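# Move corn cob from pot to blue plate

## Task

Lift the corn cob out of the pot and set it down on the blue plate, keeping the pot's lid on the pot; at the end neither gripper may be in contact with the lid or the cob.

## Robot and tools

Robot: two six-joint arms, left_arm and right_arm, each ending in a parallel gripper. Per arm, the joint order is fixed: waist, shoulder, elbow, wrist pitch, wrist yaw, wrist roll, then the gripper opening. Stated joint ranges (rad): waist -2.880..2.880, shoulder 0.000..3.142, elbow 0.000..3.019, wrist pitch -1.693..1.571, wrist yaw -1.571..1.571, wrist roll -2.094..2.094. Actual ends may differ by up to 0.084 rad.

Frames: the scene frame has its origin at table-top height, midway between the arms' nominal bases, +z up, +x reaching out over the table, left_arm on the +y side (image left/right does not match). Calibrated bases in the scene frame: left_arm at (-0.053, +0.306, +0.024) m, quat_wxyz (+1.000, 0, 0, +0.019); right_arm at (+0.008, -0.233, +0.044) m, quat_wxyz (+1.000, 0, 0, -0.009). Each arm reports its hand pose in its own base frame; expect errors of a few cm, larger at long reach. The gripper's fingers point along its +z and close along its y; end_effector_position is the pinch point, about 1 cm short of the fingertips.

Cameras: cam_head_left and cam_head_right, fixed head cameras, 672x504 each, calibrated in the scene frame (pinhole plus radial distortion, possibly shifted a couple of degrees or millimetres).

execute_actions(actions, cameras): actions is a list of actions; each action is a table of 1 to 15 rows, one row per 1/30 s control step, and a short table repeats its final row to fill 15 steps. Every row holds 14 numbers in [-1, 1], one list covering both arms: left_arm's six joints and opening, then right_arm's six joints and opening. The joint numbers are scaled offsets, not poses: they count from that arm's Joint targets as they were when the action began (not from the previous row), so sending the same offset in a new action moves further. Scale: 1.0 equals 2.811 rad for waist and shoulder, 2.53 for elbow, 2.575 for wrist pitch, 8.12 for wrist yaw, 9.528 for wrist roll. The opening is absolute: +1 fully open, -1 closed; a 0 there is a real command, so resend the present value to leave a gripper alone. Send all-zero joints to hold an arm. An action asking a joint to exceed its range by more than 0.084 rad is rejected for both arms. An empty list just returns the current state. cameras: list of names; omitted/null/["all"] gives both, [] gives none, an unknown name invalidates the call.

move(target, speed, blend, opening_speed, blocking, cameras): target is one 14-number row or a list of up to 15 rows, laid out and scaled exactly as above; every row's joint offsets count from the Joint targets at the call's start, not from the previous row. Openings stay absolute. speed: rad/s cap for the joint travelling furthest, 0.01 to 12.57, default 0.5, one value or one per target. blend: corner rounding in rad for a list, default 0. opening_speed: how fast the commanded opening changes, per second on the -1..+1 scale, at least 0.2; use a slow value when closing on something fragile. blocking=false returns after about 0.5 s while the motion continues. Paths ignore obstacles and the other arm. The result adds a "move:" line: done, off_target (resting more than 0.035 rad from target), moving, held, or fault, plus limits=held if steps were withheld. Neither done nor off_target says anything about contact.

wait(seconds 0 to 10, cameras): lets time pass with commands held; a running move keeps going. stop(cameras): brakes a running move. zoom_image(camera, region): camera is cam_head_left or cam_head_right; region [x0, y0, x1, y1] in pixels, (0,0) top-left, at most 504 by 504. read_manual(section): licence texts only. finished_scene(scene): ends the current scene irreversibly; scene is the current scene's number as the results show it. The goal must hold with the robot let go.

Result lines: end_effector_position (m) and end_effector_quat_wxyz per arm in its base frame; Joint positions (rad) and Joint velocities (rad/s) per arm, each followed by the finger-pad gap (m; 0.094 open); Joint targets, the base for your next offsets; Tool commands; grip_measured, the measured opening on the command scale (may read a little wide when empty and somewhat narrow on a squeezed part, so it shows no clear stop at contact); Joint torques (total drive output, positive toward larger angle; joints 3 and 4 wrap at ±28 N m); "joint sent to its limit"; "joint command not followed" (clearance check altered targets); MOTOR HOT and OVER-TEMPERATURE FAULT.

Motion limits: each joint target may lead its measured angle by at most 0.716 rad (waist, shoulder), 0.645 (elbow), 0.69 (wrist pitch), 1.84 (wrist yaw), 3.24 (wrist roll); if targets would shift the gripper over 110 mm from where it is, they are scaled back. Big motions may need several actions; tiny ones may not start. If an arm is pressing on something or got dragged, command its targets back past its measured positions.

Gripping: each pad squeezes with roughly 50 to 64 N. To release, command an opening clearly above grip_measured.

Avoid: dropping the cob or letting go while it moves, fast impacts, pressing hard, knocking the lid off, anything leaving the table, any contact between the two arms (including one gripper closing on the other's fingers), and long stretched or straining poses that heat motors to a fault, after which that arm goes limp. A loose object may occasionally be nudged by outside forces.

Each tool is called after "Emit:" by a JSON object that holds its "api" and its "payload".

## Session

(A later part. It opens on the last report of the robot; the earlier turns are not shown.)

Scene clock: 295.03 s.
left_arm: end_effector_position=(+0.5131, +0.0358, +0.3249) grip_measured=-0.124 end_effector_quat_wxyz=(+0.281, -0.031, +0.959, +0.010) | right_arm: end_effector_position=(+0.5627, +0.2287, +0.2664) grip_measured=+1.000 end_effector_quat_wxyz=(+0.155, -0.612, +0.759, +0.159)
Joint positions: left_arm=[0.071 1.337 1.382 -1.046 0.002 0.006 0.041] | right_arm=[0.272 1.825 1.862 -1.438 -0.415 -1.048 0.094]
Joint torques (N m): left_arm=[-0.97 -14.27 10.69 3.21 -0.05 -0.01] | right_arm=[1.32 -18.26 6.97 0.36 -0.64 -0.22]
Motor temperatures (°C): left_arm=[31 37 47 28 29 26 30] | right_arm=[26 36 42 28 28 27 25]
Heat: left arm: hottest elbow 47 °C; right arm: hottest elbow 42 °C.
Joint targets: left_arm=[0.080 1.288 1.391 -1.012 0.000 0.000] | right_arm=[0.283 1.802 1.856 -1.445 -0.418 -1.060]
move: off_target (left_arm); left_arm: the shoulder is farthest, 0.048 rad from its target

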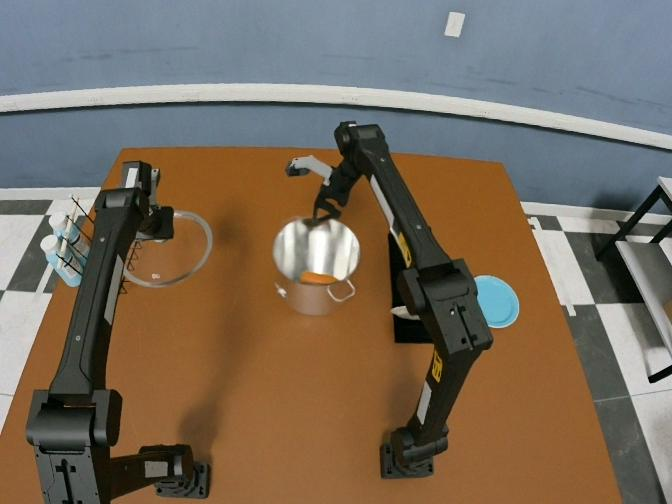

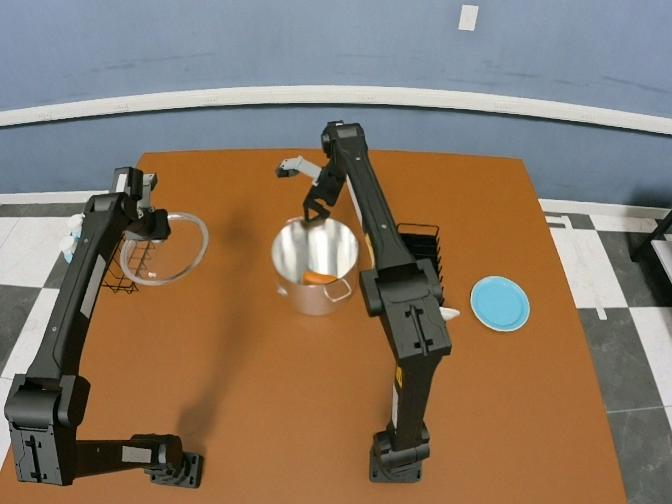

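Emit:
{"api": "move", "payload": {"target": [0,0,0,0,0,0,-0.5,0.0039,0.0142,-0.1237,0.1173,0,0,1], "speed": 0.3}}

Emit:
{"api": "zoom_image", "payload": {"camera": "cam_head_left", "region": [260, 170, 380, 330]}}

Emit:
{"api": "zoom_image", "payload": {"camera": "cam_head_right", "region": [260, 170, 380, 330]}}

Scene clock: 325.33 s.
left_arm: end_effector_position=(+0.5131, +0.0358, +0.3249) grip_measured=-0.124 end_effector_quat_wxyz=(+0.281, -0.031, +0.959, +0.010) | right_arm: end_effector_position=(+0.5409, +0.2264, +0.1377) grip_measured=+1.000 end_effector_quat_wxyz=(+0.133, -0.612, +0.761, +0.168)
Joint positions: left_arm=[0.071 1.337 1.382 -1.046 0.002 0.006 0.041] | right_arm=[0.278 1.84 1.548 -1.155 -0.416 -1.049 0.094]
Joint torques (N m): left_arm=[-0.44 -14.62 10.78 3.14 -0.09 0] | right_arm=[1.61 -15.91 6.72 1.02 -0.62 -0.18]
Heat: left arm: hottest elbow 45 °C; right arm: hottest elbow 39 °C.
Joint targets: left_arm=[0.080 1.288 1.391 -1.012 0.000 0.000] | right_arm=[0.293 1.842 1.543 -1.143 -0.418 -1.060]
move: off_target (left_arm); left_arm: the shoulder is farthest, 0.049 rad from its target

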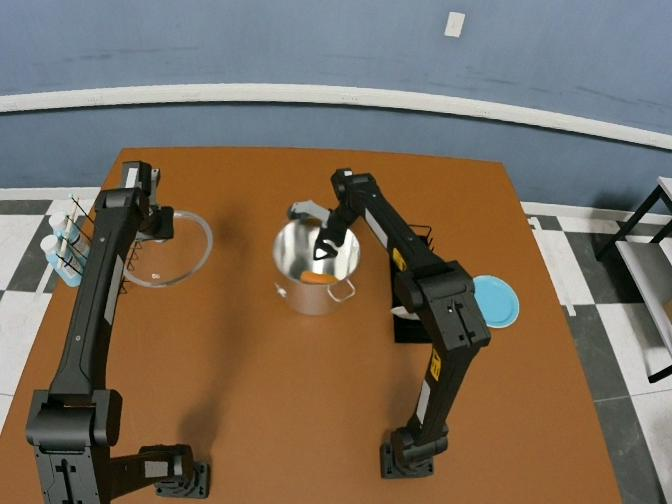

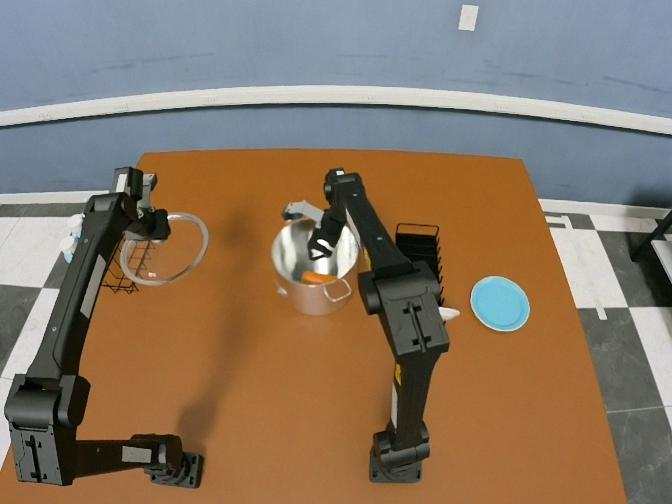

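Scaled by 3.150 from the camera's image (finer frame: 960x720).

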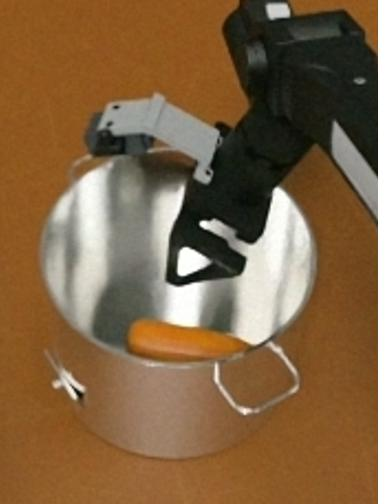

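Scaled by 3.150 from the camera's image (finer frame: 960x720).

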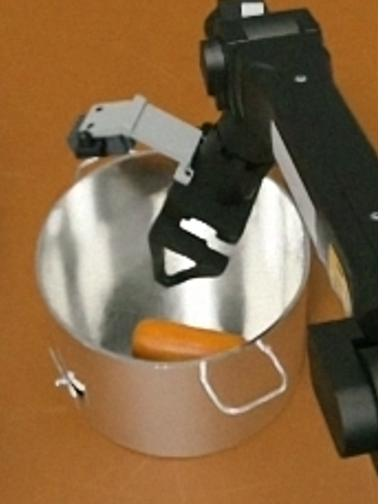

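Emit:
{"api": "move", "payload": {"target": [0,0,0,0,0,0,-0.5,0.0055,0.0281,-0.0423,0.0722,0,0,1], "speed": 0.2}}

Emit:
{"api": "zoom_image", "payload": {"camera": "cam_head_left", "region": [260, 190, 380, 330]}}

Emit:
{"api": "zoom_image", "payload": {"camera": "cam_head_right", "region": [260, 190, 380, 330]}}

Scene clock: 339.57 s.
left_arm: end_effector_position=(+0.5131, +0.0358, +0.3249) grip_measured=-0.124 end_effector_quat_wxyz=(+0.281, -0.031, +0.959, +0.010) | right_arm: end_effector_position=(+0.5380, +0.2350, +0.0597) grip_measured=+1.000 end_effector_quat_wxyz=(+0.134, -0.618, +0.756, +0.169)
Joint positions: left_arm=[0.071 1.337 1.382 -1.046 0.002 0.006 0.041] | right_arm=[0.294 1.916 1.441 -0.968 -0.416 -1.049 0.094]
Joint torques (N m): left_arm=[-0.62 -15.03 10.63 3.14 -0.11 -0.04] | right_arm=[1.67 -15.97 6.19 1.05 -0.62 -0.18]
Heat: left arm: hottest elbow 44 °C; right arm: hottest elbow 38 °C.
Joint targets: left_arm=[0.080 1.288 1.391 -1.012 0.000 0.000] | right_arm=[0.309 1.921 1.436 -0.957 -0.418 -1.060]
move: off_target (left_arm); left_arm: the shoulder is farthest, 0.049 rad from its target

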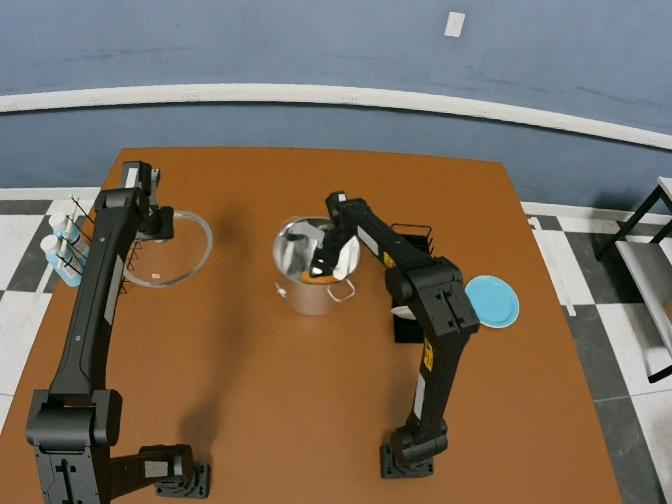

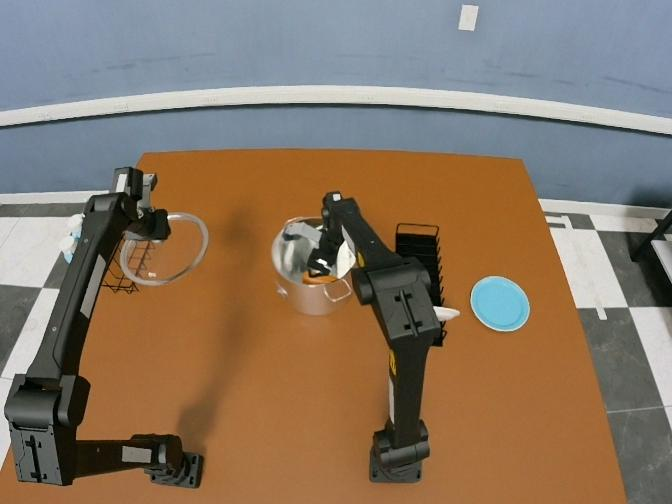

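Scaled by 3.600 from the camera's image (finer frame: 960x720).

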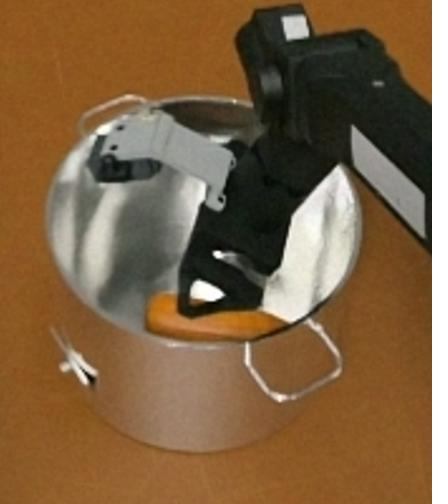

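Scaled by 3.600 from the camera's image (finer frame: 960x720).

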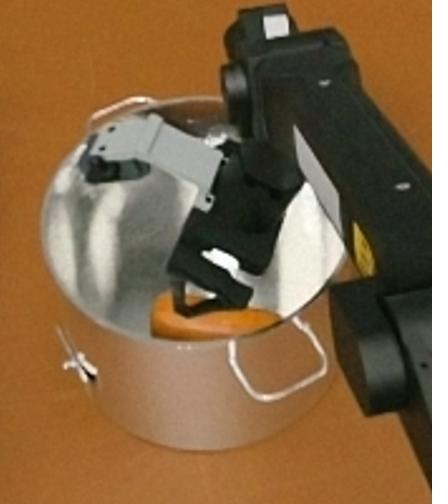

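Emit:
{"api": "move", "payload": {"target": [0,0,0,0,0,0,-0.5,0.002,0.0363,-0.0243,0.0641,0,0,1], "speed": 0.12}}

Emit:
{"api": "zoom_image", "payload": {"camera": "cam_head_left", "region": [260, 190, 380, 330]}}

Emit:
{"api": "zoom_image", "payload": {"camera": "cam_head_right", "region": [260, 190, 380, 330]}}

Scene clock: 352.27 s.
left_arm: end_effector_position=(+0.5130, +0.0358, +0.3247) grip_measured=-0.124 end_effector_quat_wxyz=(+0.281, -0.031, +0.959, +0.010) | right_arm: end_effector_position=(+0.5374, +0.2378, -0.0136) grip_measured=+1.000 end_effector_quat_wxyz=(+0.135, -0.620, +0.755, +0.168)
Joint positions: left_arm=[0.071 1.337 1.382 -1.046 0.002 0.006 0.041] | right_arm=[0.299 2.017 1.38 -0.804 -0.416 -1.049 0.094]
Joint torques (N m): left_arm=[-0.85 -14.45 10.73 3.22 -0.07 -0.02] | right_arm=[1.67 -16.32 5.55 1.02 -0.62 -0.18]
Heat: left arm: hottest elbow 43 °C; right arm: hottest elbow 38 °C.
Joint targets: left_arm=[0.080 1.288 1.391 -1.012 0.000 0.000] | right_arm=[0.315 2.023 1.375 -0.792 -0.418 -1.060]
move: off_target (left_arm); left_arm: the shoulder is farthest, 0.049 rad from its target

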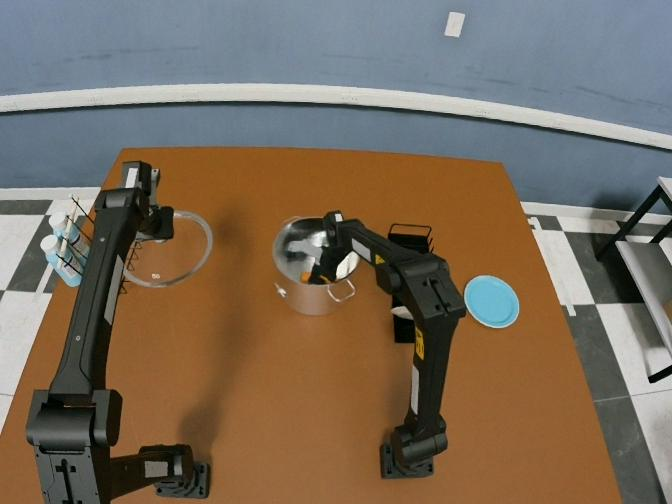

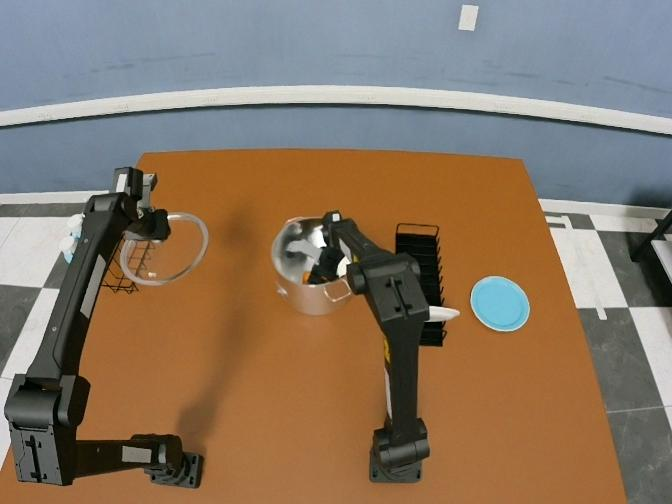

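Scaled by 3.600 from the camera's image (finer frame: 960x720).

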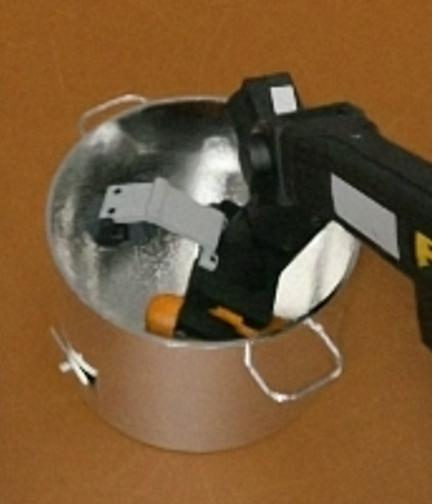

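Scaled by 3.600 from the camera's image (finer frame: 960x720).

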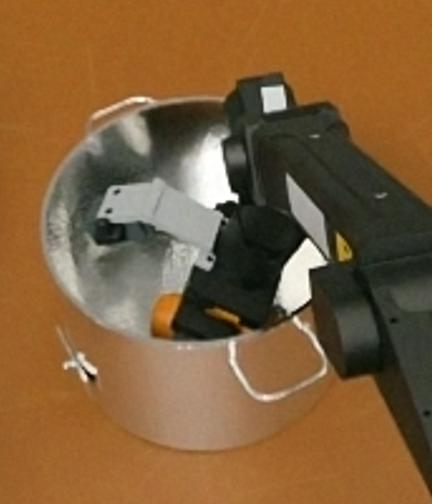

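Emit:
{"api": "move", "payload": {"target": [0,0,0,0,0,0,-0.5,0,0,0,0,0,0,-0.45], "opening_speed": 0.4, "cameras": []}}

Emit:
{"api": "execute_actions", "payload": {"actions": []}}

Emit:
{"api": "zoom_image", "payload": {"camera": "cam_head_left", "region": [260, 190, 380, 330]}}

Scene clock: 361.90 s.
left_arm: end_effector_position=(+0.5130, +0.0358, +0.3247) grip_measured=-0.124 end_effector_quat_wxyz=(+0.281, -0.031, +0.959, +0.010) | right_arm: end_effector_position=(+0.5360, +0.2413, -0.0134) grip_measured=+0.114 end_effector_quat_wxyz=(+0.135, -0.622, +0.752, +0.170)
Joint positions: left_arm=[0.071 1.337 1.382 -1.046 0.002 0.006 0.041] | right_arm=[0.304 2.017 1.38 -0.803 -0.42 -1.049 0.052]
Joint torques (N m): left_arm=[-0.85 -14.56 10.73 3.18 -0.05 -0.01] | right_arm=[1.32 -16.26 5.55 1.01 -0.44 -0.18]
Motor temperatures (°C): left_arm=[31 35 42 28 29 26 30] | right_arm=[26 35 37 28 28 26 25]
Heat: left arm: hottest elbow 42 °C; right arm: hottest elbow 37 °C.
Joint targets: left_arm=[0.080 1.288 1.391 -1.012 0.000 0.000] | right_arm=[0.315 2.023 1.375 -0.792 -0.418 -1.060]
move: off_target (left_arm); left_arm: the shoulder is farthest, 0.049 rad from its target

Scene clock: 361.90 s.
left_arm: end_effector_position=(+0.5130, +0.0358, +0.3247) grip_measured=-0.124 end_effector_quat_wxyz=(+0.281, -0.031, +0.959, +0.010) | right_arm: end_effector_position=(+0.5360, +0.2413, -0.0134) grip_measured=+0.114 end_effector_quat_wxyz=(+0.135, -0.622, +0.752, +0.170)
Joint positions: left_arm=[0.071 1.337 1.382 -1.046 0.002 0.006 0.041] | right_arm=[0.304 2.017 1.38 -0.803 -0.42 -1.049 0.052]
Joint velocities: within noise
Joint torques (N m): left_arm=[-0.85 -14.56 10.73 3.18 -0.05 -0.01] | right_arm=[1.32 -16.26 5.55 1.01 -0.44 -0.18]
Motor temperatures (°C): left_arm=[31 35 42 28 29 26 30] | right_arm=[26 35 37 28 28 26 25]
Heat: left arm: hottest elbow 42 °C; right arm: hottest elbow 37 °C.
Joint targets: left_arm=[0.080 1.288 1.391 -1.012 0.000 0.000] | right_arm=[0.315 2.023 1.375 -0.792 -0.418 -1.060]
Tool commands: left_gripper/opening=-0.5 right_gripper/opening=-0.45

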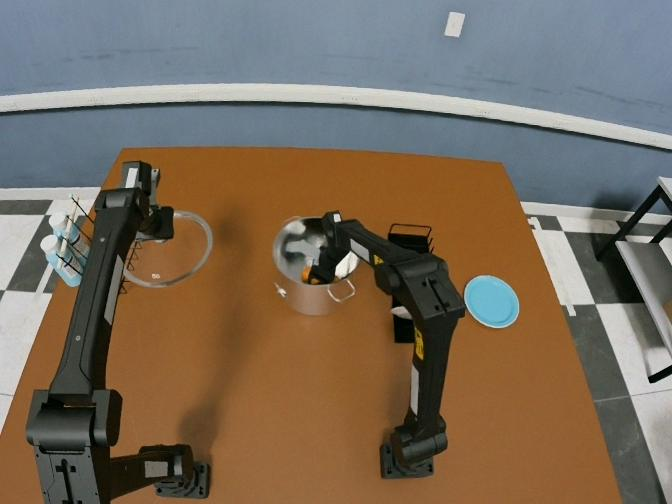

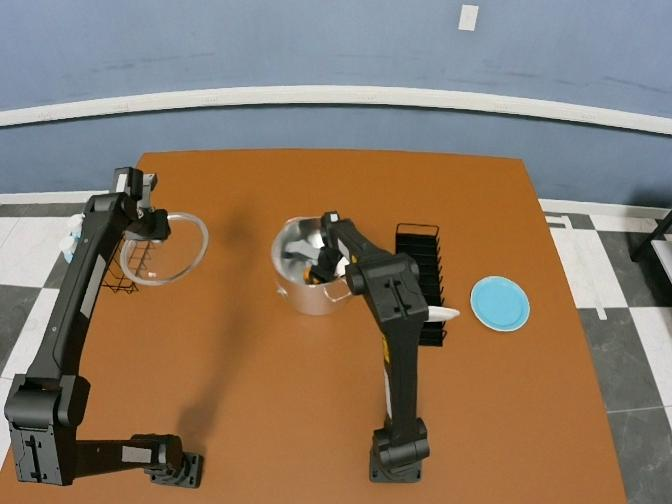

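Scaled by 3.600 from the camera's image (finer frame: 960x720).

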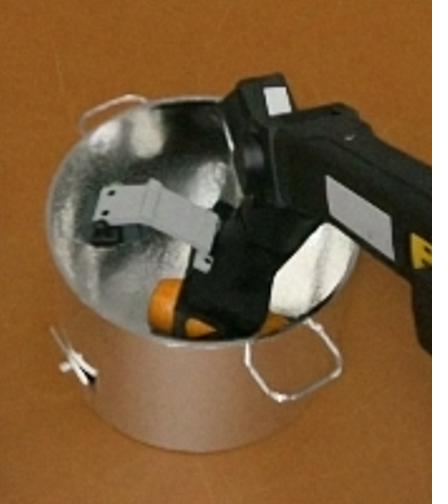

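Emit:
{"api": "move", "payload": {"target": [[0,0,0,0,0,0,-0.5,0,-0.0363,0.0356,-0.0641,0,0,-0.45],[0,0,0,0,0,0,-0.5,0,-0.0644,0.083,-0.141,0,0,-0.45],[0,0,0,0,0,0,-0.5,0,-0.0786,0.1976,-0.2536,0,0,-0.45]], "speed": 0.3, "blend": 0.03}}

Emit:
{"api": "zoom_image", "payload": {"camera": "cam_head_left", "region": [260, 130, 400, 330]}}

Scene clock: 373.30 s.
left_arm: end_effector_position=(+0.5130, +0.0358, +0.3247) grip_measured=-0.124 end_effector_quat_wxyz=(+0.281, -0.031, +0.959, +0.010) | right_arm: end_effector_position=(+0.5439, +0.2433, +0.2375) grip_measured=+0.114 end_effector_quat_wxyz=(+0.122, -0.621, +0.755, +0.174)
Joint positions: left_arm=[0.071 1.337 1.382 -1.046 0.002 0.006 0.041] | right_arm=[0.304 1.835 1.806 -1.438 -0.417 -1.05 0.052]
Joint torques (N m): left_arm=[-0.67 -14.56 10.61 3.23 -0.08 -0.01] | right_arm=[1.32 -19.02 12.48 0.25 -0.58 -0.17]
Heat: left arm: hottest elbow 42 °C; right arm: hottest elbow 37 °C.
Joint targets: left_arm=[0.080 1.288 1.391 -1.012 0.000 0.000] | right_arm=[0.315 1.802 1.875 -1.445 -0.418 -1.060]
move: off_target (left_arm, right_arm); left_arm: the shoulder is farthest, 0.049 rad from its target; right_arm: the elbow is farthest, 0.069 rad from its target

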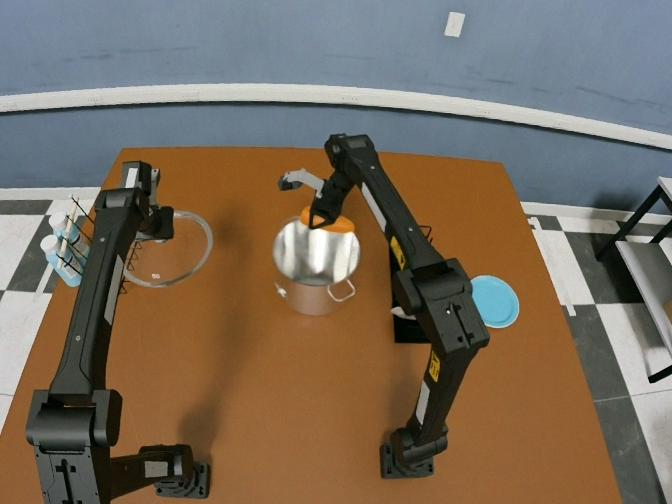

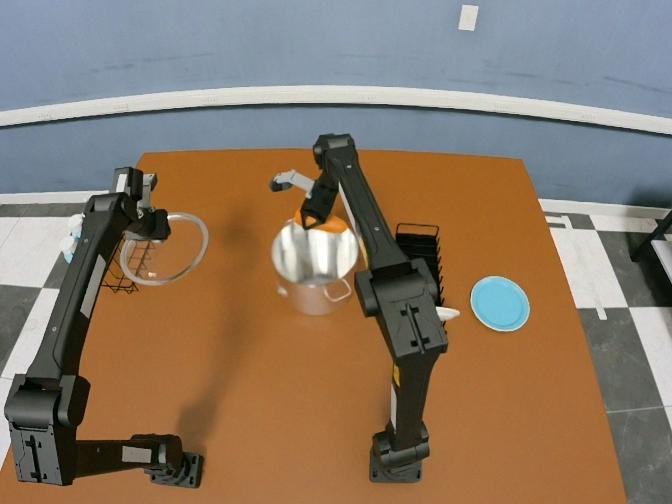

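Scaled by 2.520 from the camera's image (finer frame: 960x720).

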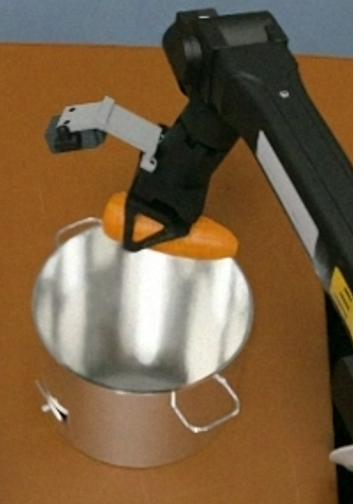

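Emit:
{"api": "move", "payload": {"target": [0,0,0,0,0,0,-0.5,-0.3575,0,0,0,0,0,-0.45], "speed": 0.8}}

Emit:
{"api": "zoom_image", "payload": {"camera": "cam_head_left", "region": [400, 180, 560, 340]}}

Emit:
{"api": "zoom_image", "payload": {"camera": "cam_head_right", "region": [400, 180, 560, 340]}}

Scene clock: 389.83 s.
left_arm: end_effector_position=(+0.5130, +0.0358, +0.3247) grip_measured=-0.124 end_effector_quat_wxyz=(+0.281, -0.031, +0.959, +0.010) | right_arm: end_effector_position=(+0.4962, -0.3298, +0.2372) grip_measured=+0.112 end_effector_quat_wxyz=(+0.190, -0.180, +0.961, +0.092)
Joint positions: left_arm=[0.071 1.337 1.382 -1.046 0.002 0.006 0.041] | right_arm=[-0.702 1.835 1.806 -1.438 -0.413 -1.051 0.052]
Joint torques (N m): left_arm=[-1.32 -14.21 10.58 3.29 -0.06 -0.02] | right_arm=[1.38 -19.02 12.48 0.24 -0.72 -0.17]
Heat: left arm: hottest elbow 41 °C; right arm: hottest elbow 39 °C.
Joint targets: left_arm=[0.080 1.288 1.391 -1.012 0.000 0.000] | right_arm=[-0.691 1.802 1.875 -1.445 -0.418 -1.060]
move: off_target (left_arm, right_arm); left_arm: the shoulder is farthest, 0.049 rad from its target; right_arm: the elbow is farthest, 0.069 rad from its target

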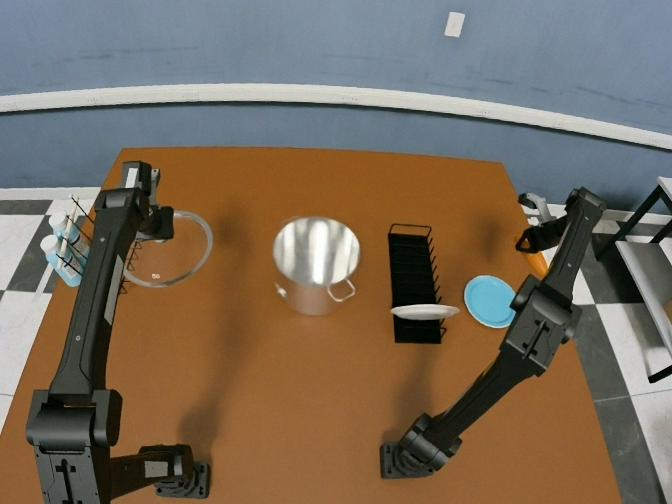

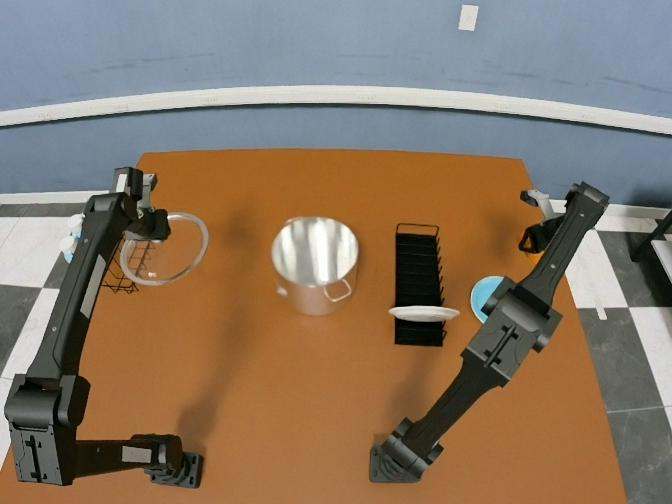

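Scaled by 3.150 from the camera's image (finer frame: 960x720).

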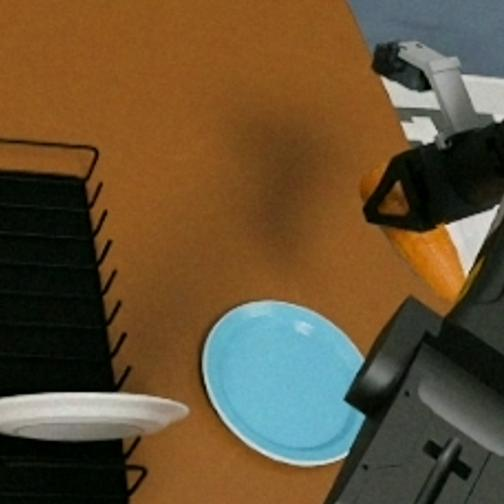

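Scaled by 3.150 from the camera's image (finer frame: 960x720).

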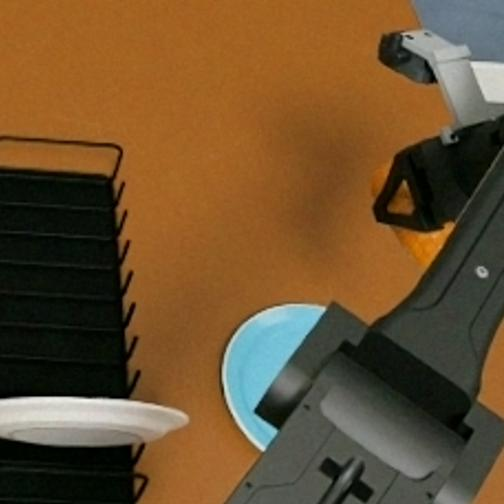

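Emit:
{"api": "move", "payload": {"target": [[0,0,0,0,0,0,-0.5,0.0075,0.0142,-0.1312,0.1173,0,0,-0.45],[0,0,0,0,0,0,-0.5,0.0075,0.0423,-0.1735,0.1895,0,0,-0.45],[0,0,0,0,0,0,-0.5,0.0075,0.0722,-0.1949,0.2427,0,0,-0.45]], "speed": [0.4,0.3,0.15], "blend": 0.03}}

Emit:
{"api": "zoom_image", "payload": {"camera": "cam_head_left", "region": [420, 220, 560, 350]}}

Emit:
{"api": "zoom_image", "payload": {"camera": "cam_head_right", "region": [420, 220, 560, 350]}}

Scene clock: 413.97 s.
left_arm: end_effector_position=(+0.5130, +0.0358, +0.3247) grip_measured=-0.124 end_effector_quat_wxyz=(+0.281, -0.031, +0.959, +0.010) | right_arm: end_effector_position=(+0.4921, -0.3121, -0.0107) grip_measured=+0.112 end_effector_quat_wxyz=(+0.191, -0.189, +0.959, +0.092)
Joint positions: left_arm=[0.071 1.337 1.382 -1.046 0.002 0.006 0.041] | right_arm=[-0.684 2.011 1.382 -0.832 -0.415 -1.051 0.052]
Joint torques (N m): left_arm=[-0.79 -14.56 10.71 3.3 -0.08 0.02] | right_arm=[1.61 -17.26 5.93 1.01 -0.66 -0.16]
Heat: left arm: hottest elbow 41 °C; right arm: hottest elbow 40 °C.
Joint targets: left_arm=[0.080 1.288 1.391 -1.012 0.000 0.000] | right_arm=[-0.669 2.005 1.382 -0.820 -0.418 -1.060]
move: off_target (left_arm); left_arm: the shoulder is farthest, 0.049 rad from its target

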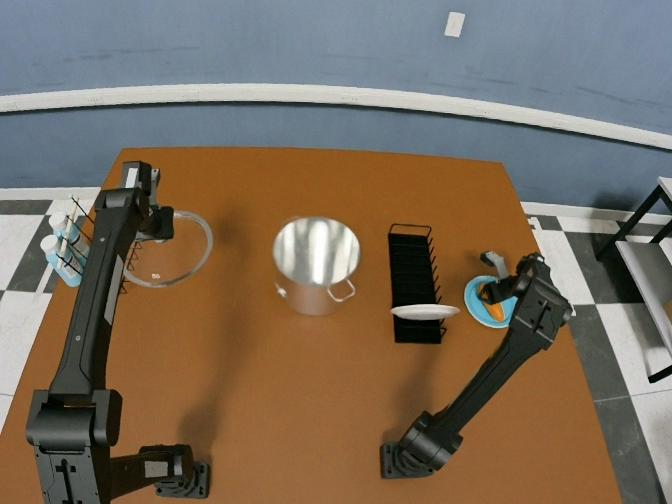

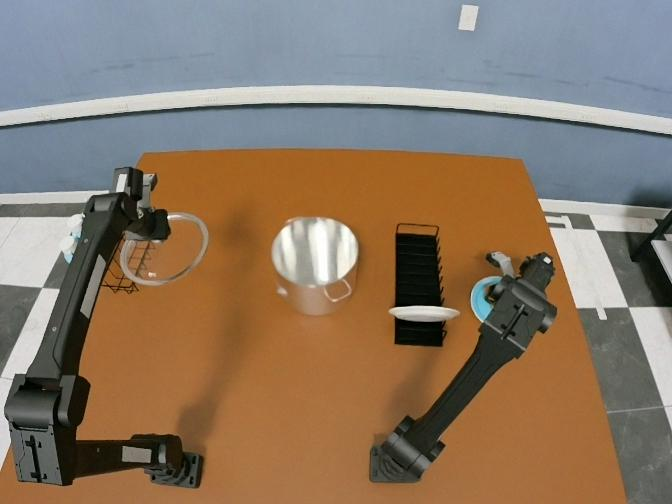

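Scaled by 3.600 from the camera's image (finer frame: 960x720).

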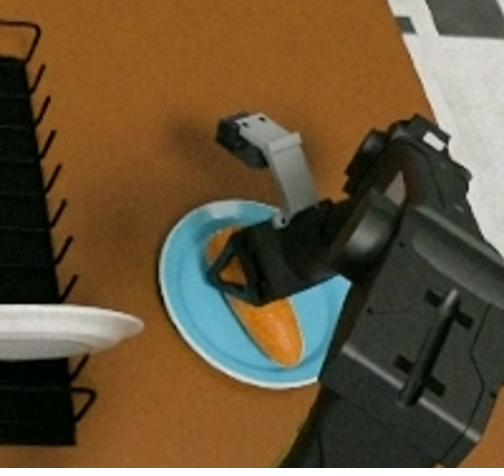

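Scaled by 3.600 from the camera's image (finer frame: 960x720).

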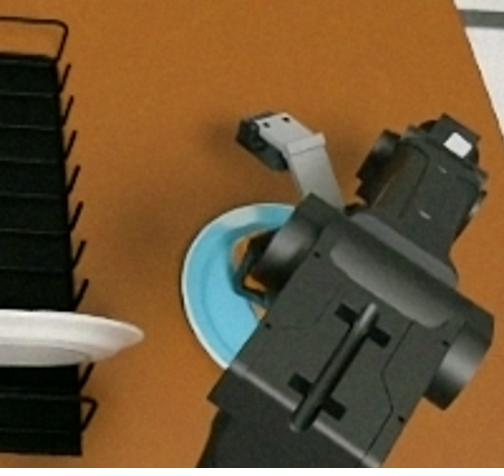

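Emit:
{"api": "move", "payload": {"target": [0,0,0,0,0,0,-0.5,0,0.005,0,0,0,0,-0.45], "speed": 0.05, "cameras": []}}

Scene clock: 421.87 s.
left_arm: end_effector_position=(+0.5130, +0.0358, +0.3247) grip_measured=-0.124 end_effector_quat_wxyz=(+0.281, -0.031, +0.959, +0.010) | right_arm: end_effector_position=(+0.4920, -0.3121, -0.0112) grip_measured=+0.112 end_effector_quat_wxyz=(+0.191, -0.189, +0.959, +0.093)
Joint positions: left_arm=[0.071 1.337 1.382 -1.046 0.002 0.006 0.041] | right_arm=[-0.684 2.012 1.382 -0.832 -0.415 -1.051 0.052]
Joint torques (N m): left_arm=[-0.85 -14.56 10.63 3.32 -0.07 -0.05] | right_arm=[1.61 -16.15 5.94 1.01 -0.65 -0.16]
Heat: left arm: hottest elbow 40 °C; right arm: hottest elbow 40 °C.
Joint targets: left_arm=[0.080 1.288 1.391 -1.012 0.000 0.000] | right_arm=[-0.669 2.019 1.382 -0.820 -0.418 -1.060]
move: off_target (left_arm); left_arm: the shoulder is farthest, 0.049 rad from its target

Emit:
{"api": "move", "payload": {"target": [0,0,0,0,0,0,-0.5,0,0.004,0,0,0,0,-0.45], "speed": 0.05}}

Emit:
{"api": "zoom_image", "payload": {"camera": "cam_head_left", "region": [460, 260, 530, 340]}}

Scene clock: 427.03 s.
left_arm: end_effector_position=(+0.5130, +0.0358, +0.3247) grip_measured=-0.124 end_effector_quat_wxyz=(+0.281, -0.031, +0.959, +0.010) | right_arm: end_effector_position=(+0.4922, -0.3116, -0.0116) grip_measured=+0.112 end_effector_quat_wxyz=(+0.192, -0.189, +0.958, +0.094)
Joint positions: left_arm=[0.071 1.337 1.382 -1.046 0.002 0.006 0.041] | right_arm=[-0.684 2.013 1.382 -0.832 -0.418 -1.051 0.052]
Joint torques (N m): left_arm=[-1.14 -14.33 10.66 3.14 -0.06 -0.01] | right_arm=[1.61 -15.33 5.93 1.01 -0.52 -0.16]
Heat: left arm: hottest elbow 40 °C; right arm: hottest elbow 40 °C.
Joint targets: left_arm=[0.080 1.288 1.391 -1.012 0.000 0.000] | right_arm=[-0.669 2.031 1.382 -0.820 -0.418 -1.060]
move: off_target (left_arm); left_arm: the shoulder is farthest, 0.049 rad from its target

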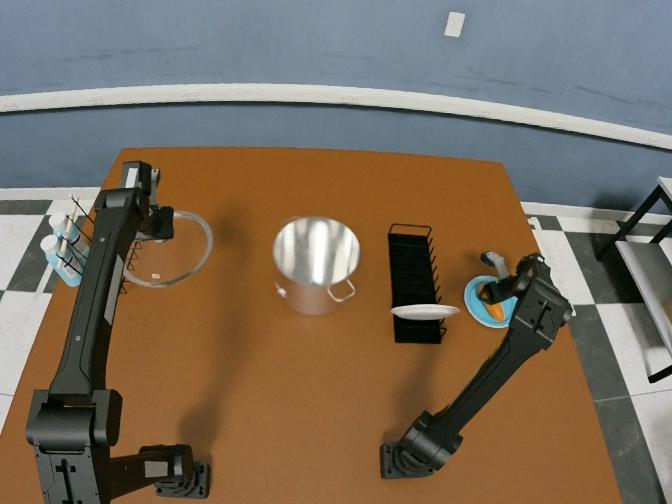

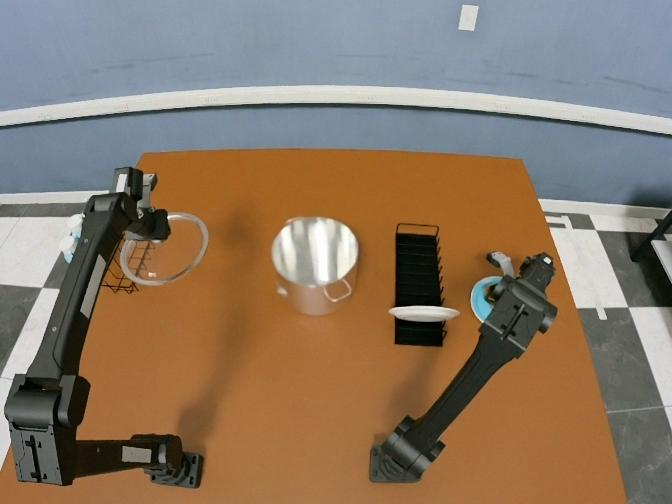

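Scaled by 6.300 from the camera's image (finer frame: 960x720).

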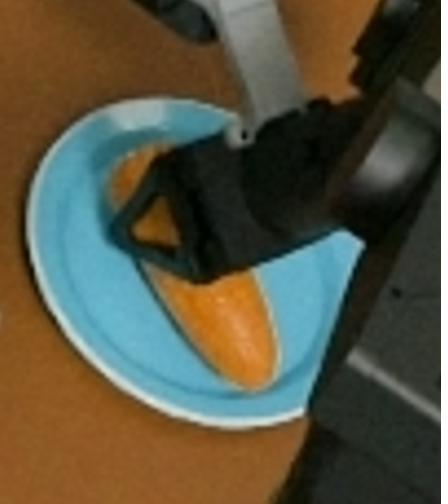

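Emit:
{"api": "move", "payload": {"target": [[0,0,0,0,0,0,-0.5,0,0,0,0,0,0,0.7],[-0.1,0.09,0.12,-0.025,0,0,-0.5,0,-0.0391,0.0387,-0.0532,0,0,0.7],[-0.217,0.1928,0.2462,-0.0497,0,0,-0.5,0,-0.0751,0.1257,-0.167,0,0,0.7]], "speed": 0.4, "opening_speed": 0.5}}

Emit:
{"api": "zoom_image", "payload": {"camera": "cam_head_left", "region": [240, 150, 400, 330]}}

Emit:
{"api": "zoom_image", "payload": {"camera": "cam_head_right", "region": [240, 150, 400, 330]}}

Emit:
{"api": "zoom_image", "payload": {"camera": "cam_head_left", "region": [430, 240, 560, 350]}}

Scene clock: 442.77 s.
left_arm: end_effector_position=(+0.5921, -0.3539, +0.2853) grip_measured=-0.124 end_effector_quat_wxyz=(+0.238, +0.260, +0.933, -0.065) | right_arm: end_effector_position=(+0.5038, -0.3199, +0.1762) grip_measured=+0.698 end_effector_quat_wxyz=(+0.201, -0.193, +0.957, +0.084)
Joint positions: left_arm=[-0.538 1.849 1.915 -1.138 0.001 0.006 0.041] | right_arm=[-0.683 1.836 1.644 -1.243 -0.419 -1.053 0.08]
Joint torques (N m): left_arm=[-0.97 -19.25 18.26 1.39 -0.02 0.01] | right_arm=[1.49 -17.73 11.38 0.29 -0.47 -0.14]
Heat: left arm: hottest elbow 41 °C; right arm: hottest elbow 39 °C.
Joint targets: left_arm=[-0.530 1.831 2.013 -1.140 0.000 0.000] | right_arm=[-0.669 1.819 1.700 -1.250 -0.418 -1.060]
move: off_target (left_arm, right_arm); left_arm: the elbow is farthest, 0.099 rad from its target; right_arm: the elbow is farthest, 0.056 rad from its target

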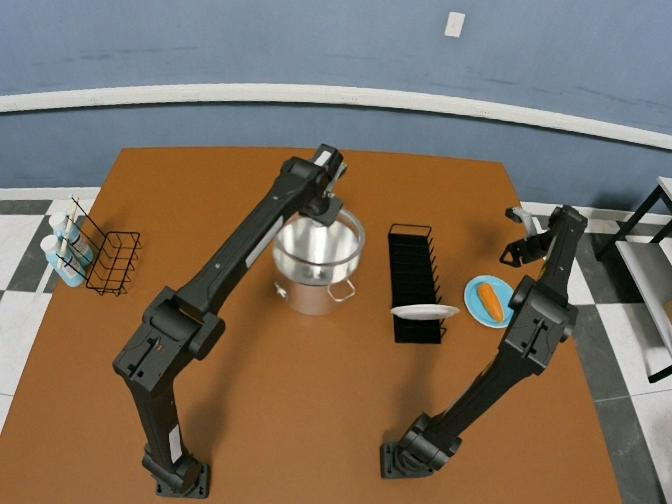

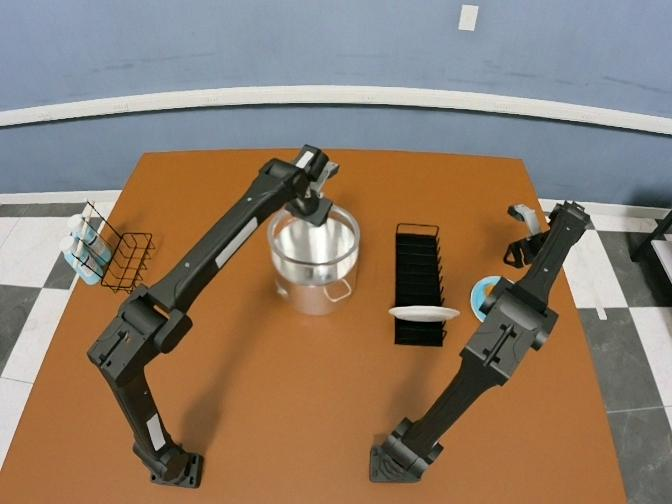

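Scaled by 2.800 from the camera's image (finer frame: 960x720).

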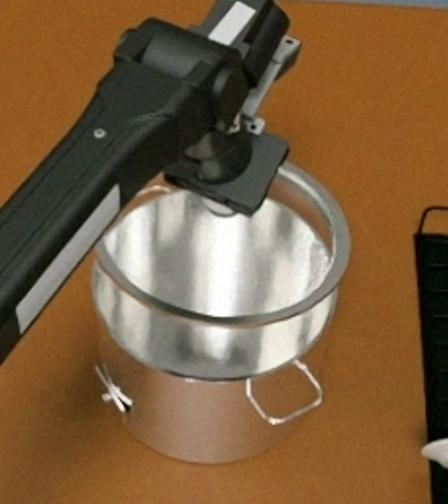

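Scaled by 2.800 from the camera's image (finer frame: 960x720).

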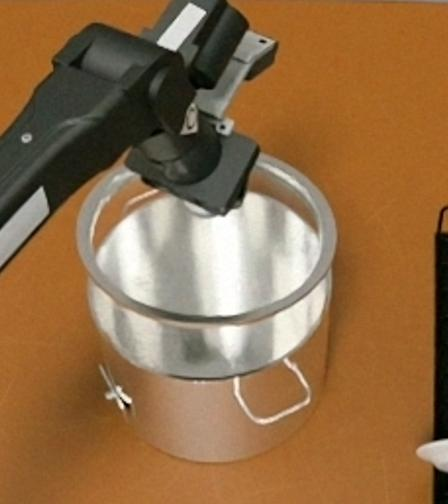

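Scaled by 3.877 from the camera's image (finer frame: 960x720).

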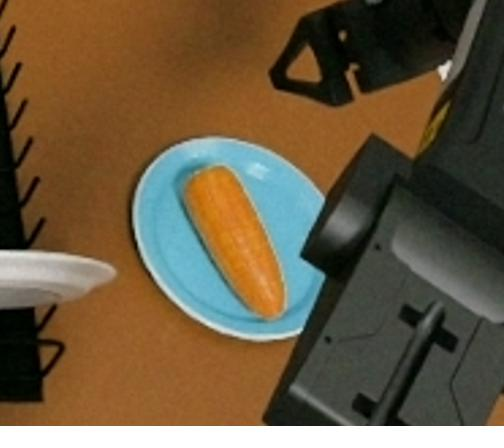

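Emit:
{"api": "move", "payload": {"target": [0.0096,-0.0107,-0.1119,0.1029,0,0,-0.5,0,0,0,0,0,0,0.7], "speed": 0.2}}

Emit:
{"api": "zoom_image", "payload": {"camera": "cam_head_left", "region": [240, 150, 400, 330]}}

Emit:
{"api": "zoom_image", "payload": {"camera": "cam_head_right", "region": [240, 150, 400, 330]}}

Scene clock: 453.60 s.
left_arm: end_effector_position=(+0.6042, -0.3456, +0.2201) grip_measured=-0.124 end_effector_quat_wxyz=(+0.258, +0.250, +0.931, -0.069) | right_arm: end_effector_position=(+0.5038, -0.3199, +0.1762) grip_measured=+0.698 end_effector_quat_wxyz=(+0.201, -0.193, +0.957, +0.084)
Joint positions: left_arm=[-0.518 1.847 1.728 -0.912 0.003 0.006 0.041] | right_arm=[-0.683 1.836 1.644 -1.243 -0.419 -1.053 0.08]
Joint torques (N m): left_arm=[-1.08 -20.78 9.95 3.33 -0.11 -0.06] | right_arm=[1.49 -17.73 11.4 0.29 -0.46 -0.14]
Heat: left arm: hottest elbow 43 °C; right arm: hottest elbow 39 °C.
Joint targets: left_arm=[-0.503 1.800 1.730 -0.875 0.000 0.000] | right_arm=[-0.669 1.819 1.700 -1.250 -0.418 -1.060]
move: off_target (left_arm, right_arm); left_arm: the shoulder is farthest, 0.046 rad from its target; right_arm: the elbow is farthest, 0.056 rad from its target

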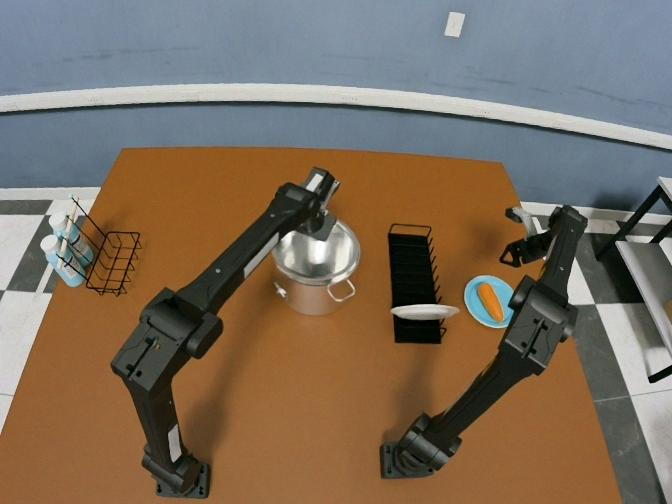

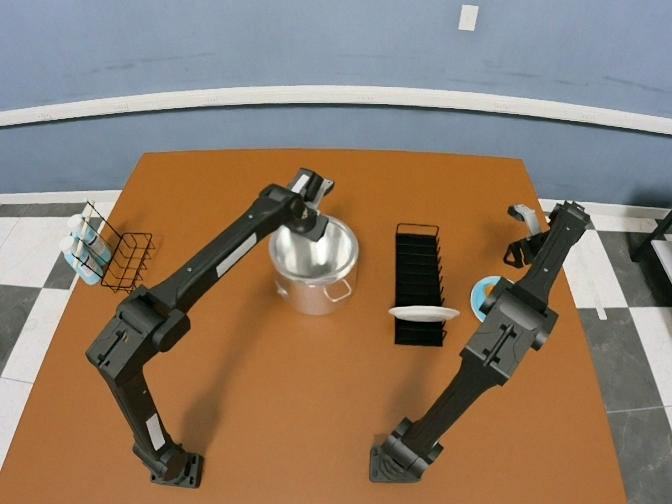

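Scaled by 2.800 from the camera's image (finer frame: 960x720).

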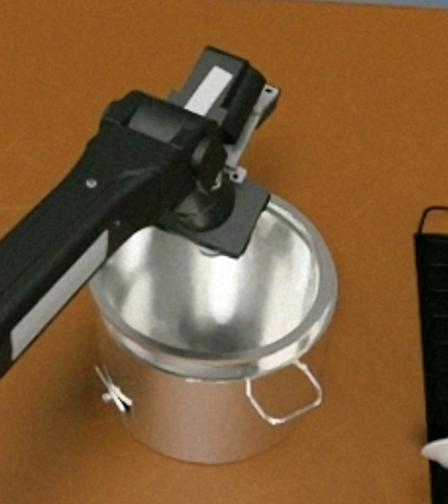

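Scaled by 2.800 from the camera's image (finer frame: 960x720).

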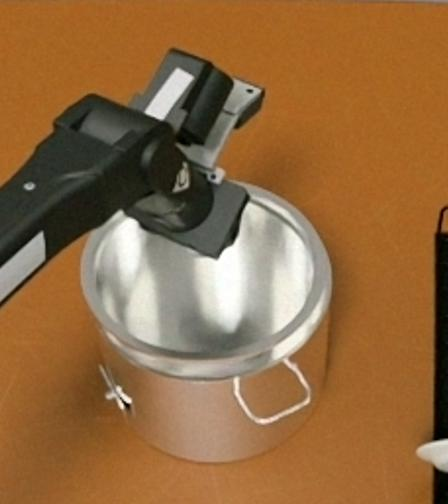

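Emit:
{"api": "move", "payload": {"target": [0,-0.0125,-0.034,0.044,0,0,-0.5,0,0,0,0,0,0,0.7], "speed": 0.08}}

Emit:
{"api": "zoom_image", "payload": {"camera": "cam_head_left", "region": [240, 150, 400, 330]}}

Emit:
{"api": "zoom_image", "payload": {"camera": "cam_head_right", "region": [240, 150, 400, 330]}}

Scene clock: 461.97 s.
left_arm: end_effector_position=(+0.6025, -0.3446, +0.2177) grip_measured=-0.124 end_effector_quat_wxyz=(+0.289, +0.247, +0.922, -0.077) | right_arm: end_effector_position=(+0.5038, -0.3199, +0.1762) grip_measured=+0.698 end_effector_quat_wxyz=(+0.201, -0.193, +0.957, +0.084)
Joint positions: left_arm=[-0.518 1.809 1.644 -0.799 0.003 0.006 0.041] | right_arm=[-0.683 1.836 1.644 -1.243 -0.419 -1.053 0.08]
Joint torques (N m): left_arm=[-0.26 -20.6 9.69 3.43 -0.11 -0.01] | right_arm=[1.55 -17.67 11.38 0.28 -0.46 -0.14]
Heat: left arm: hottest elbow 43 °C; right arm: hottest elbow 39 °C.
Joint targets: left_arm=[-0.503 1.765 1.644 -0.762 0.000 0.000] | right_arm=[-0.669 1.819 1.700 -1.250 -0.418 -1.060]
move: off_target (left_arm, right_arm); left_arm: the shoulder is farthest, 0.044 rad from its target; right_arm: the elbow is farthest, 0.056 rad from its target

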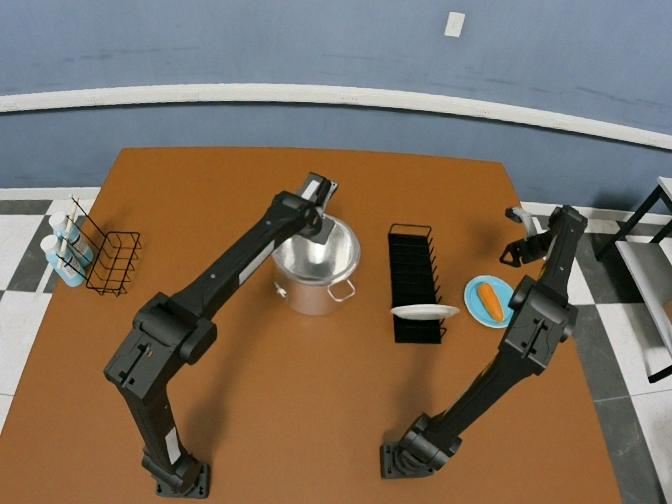

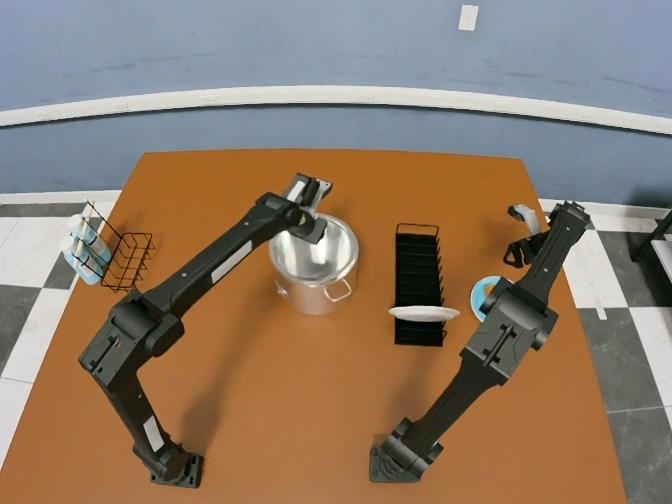

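Scaled by 2.800 from the camera's image (finer frame: 960x720).

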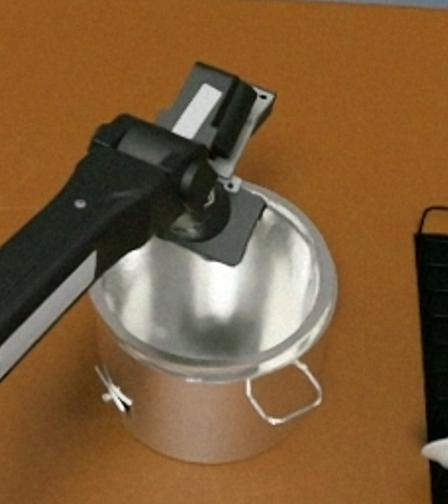

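Scaled by 2.800 from the camera's image (finer frame: 960x720).

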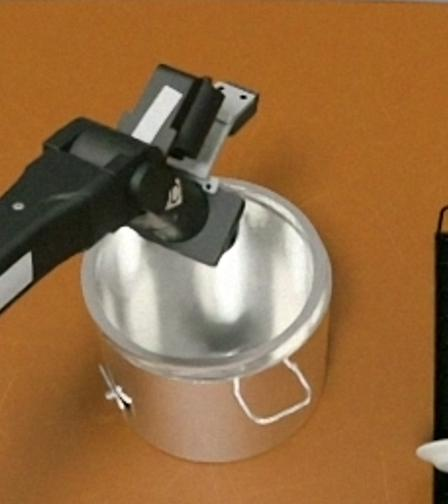

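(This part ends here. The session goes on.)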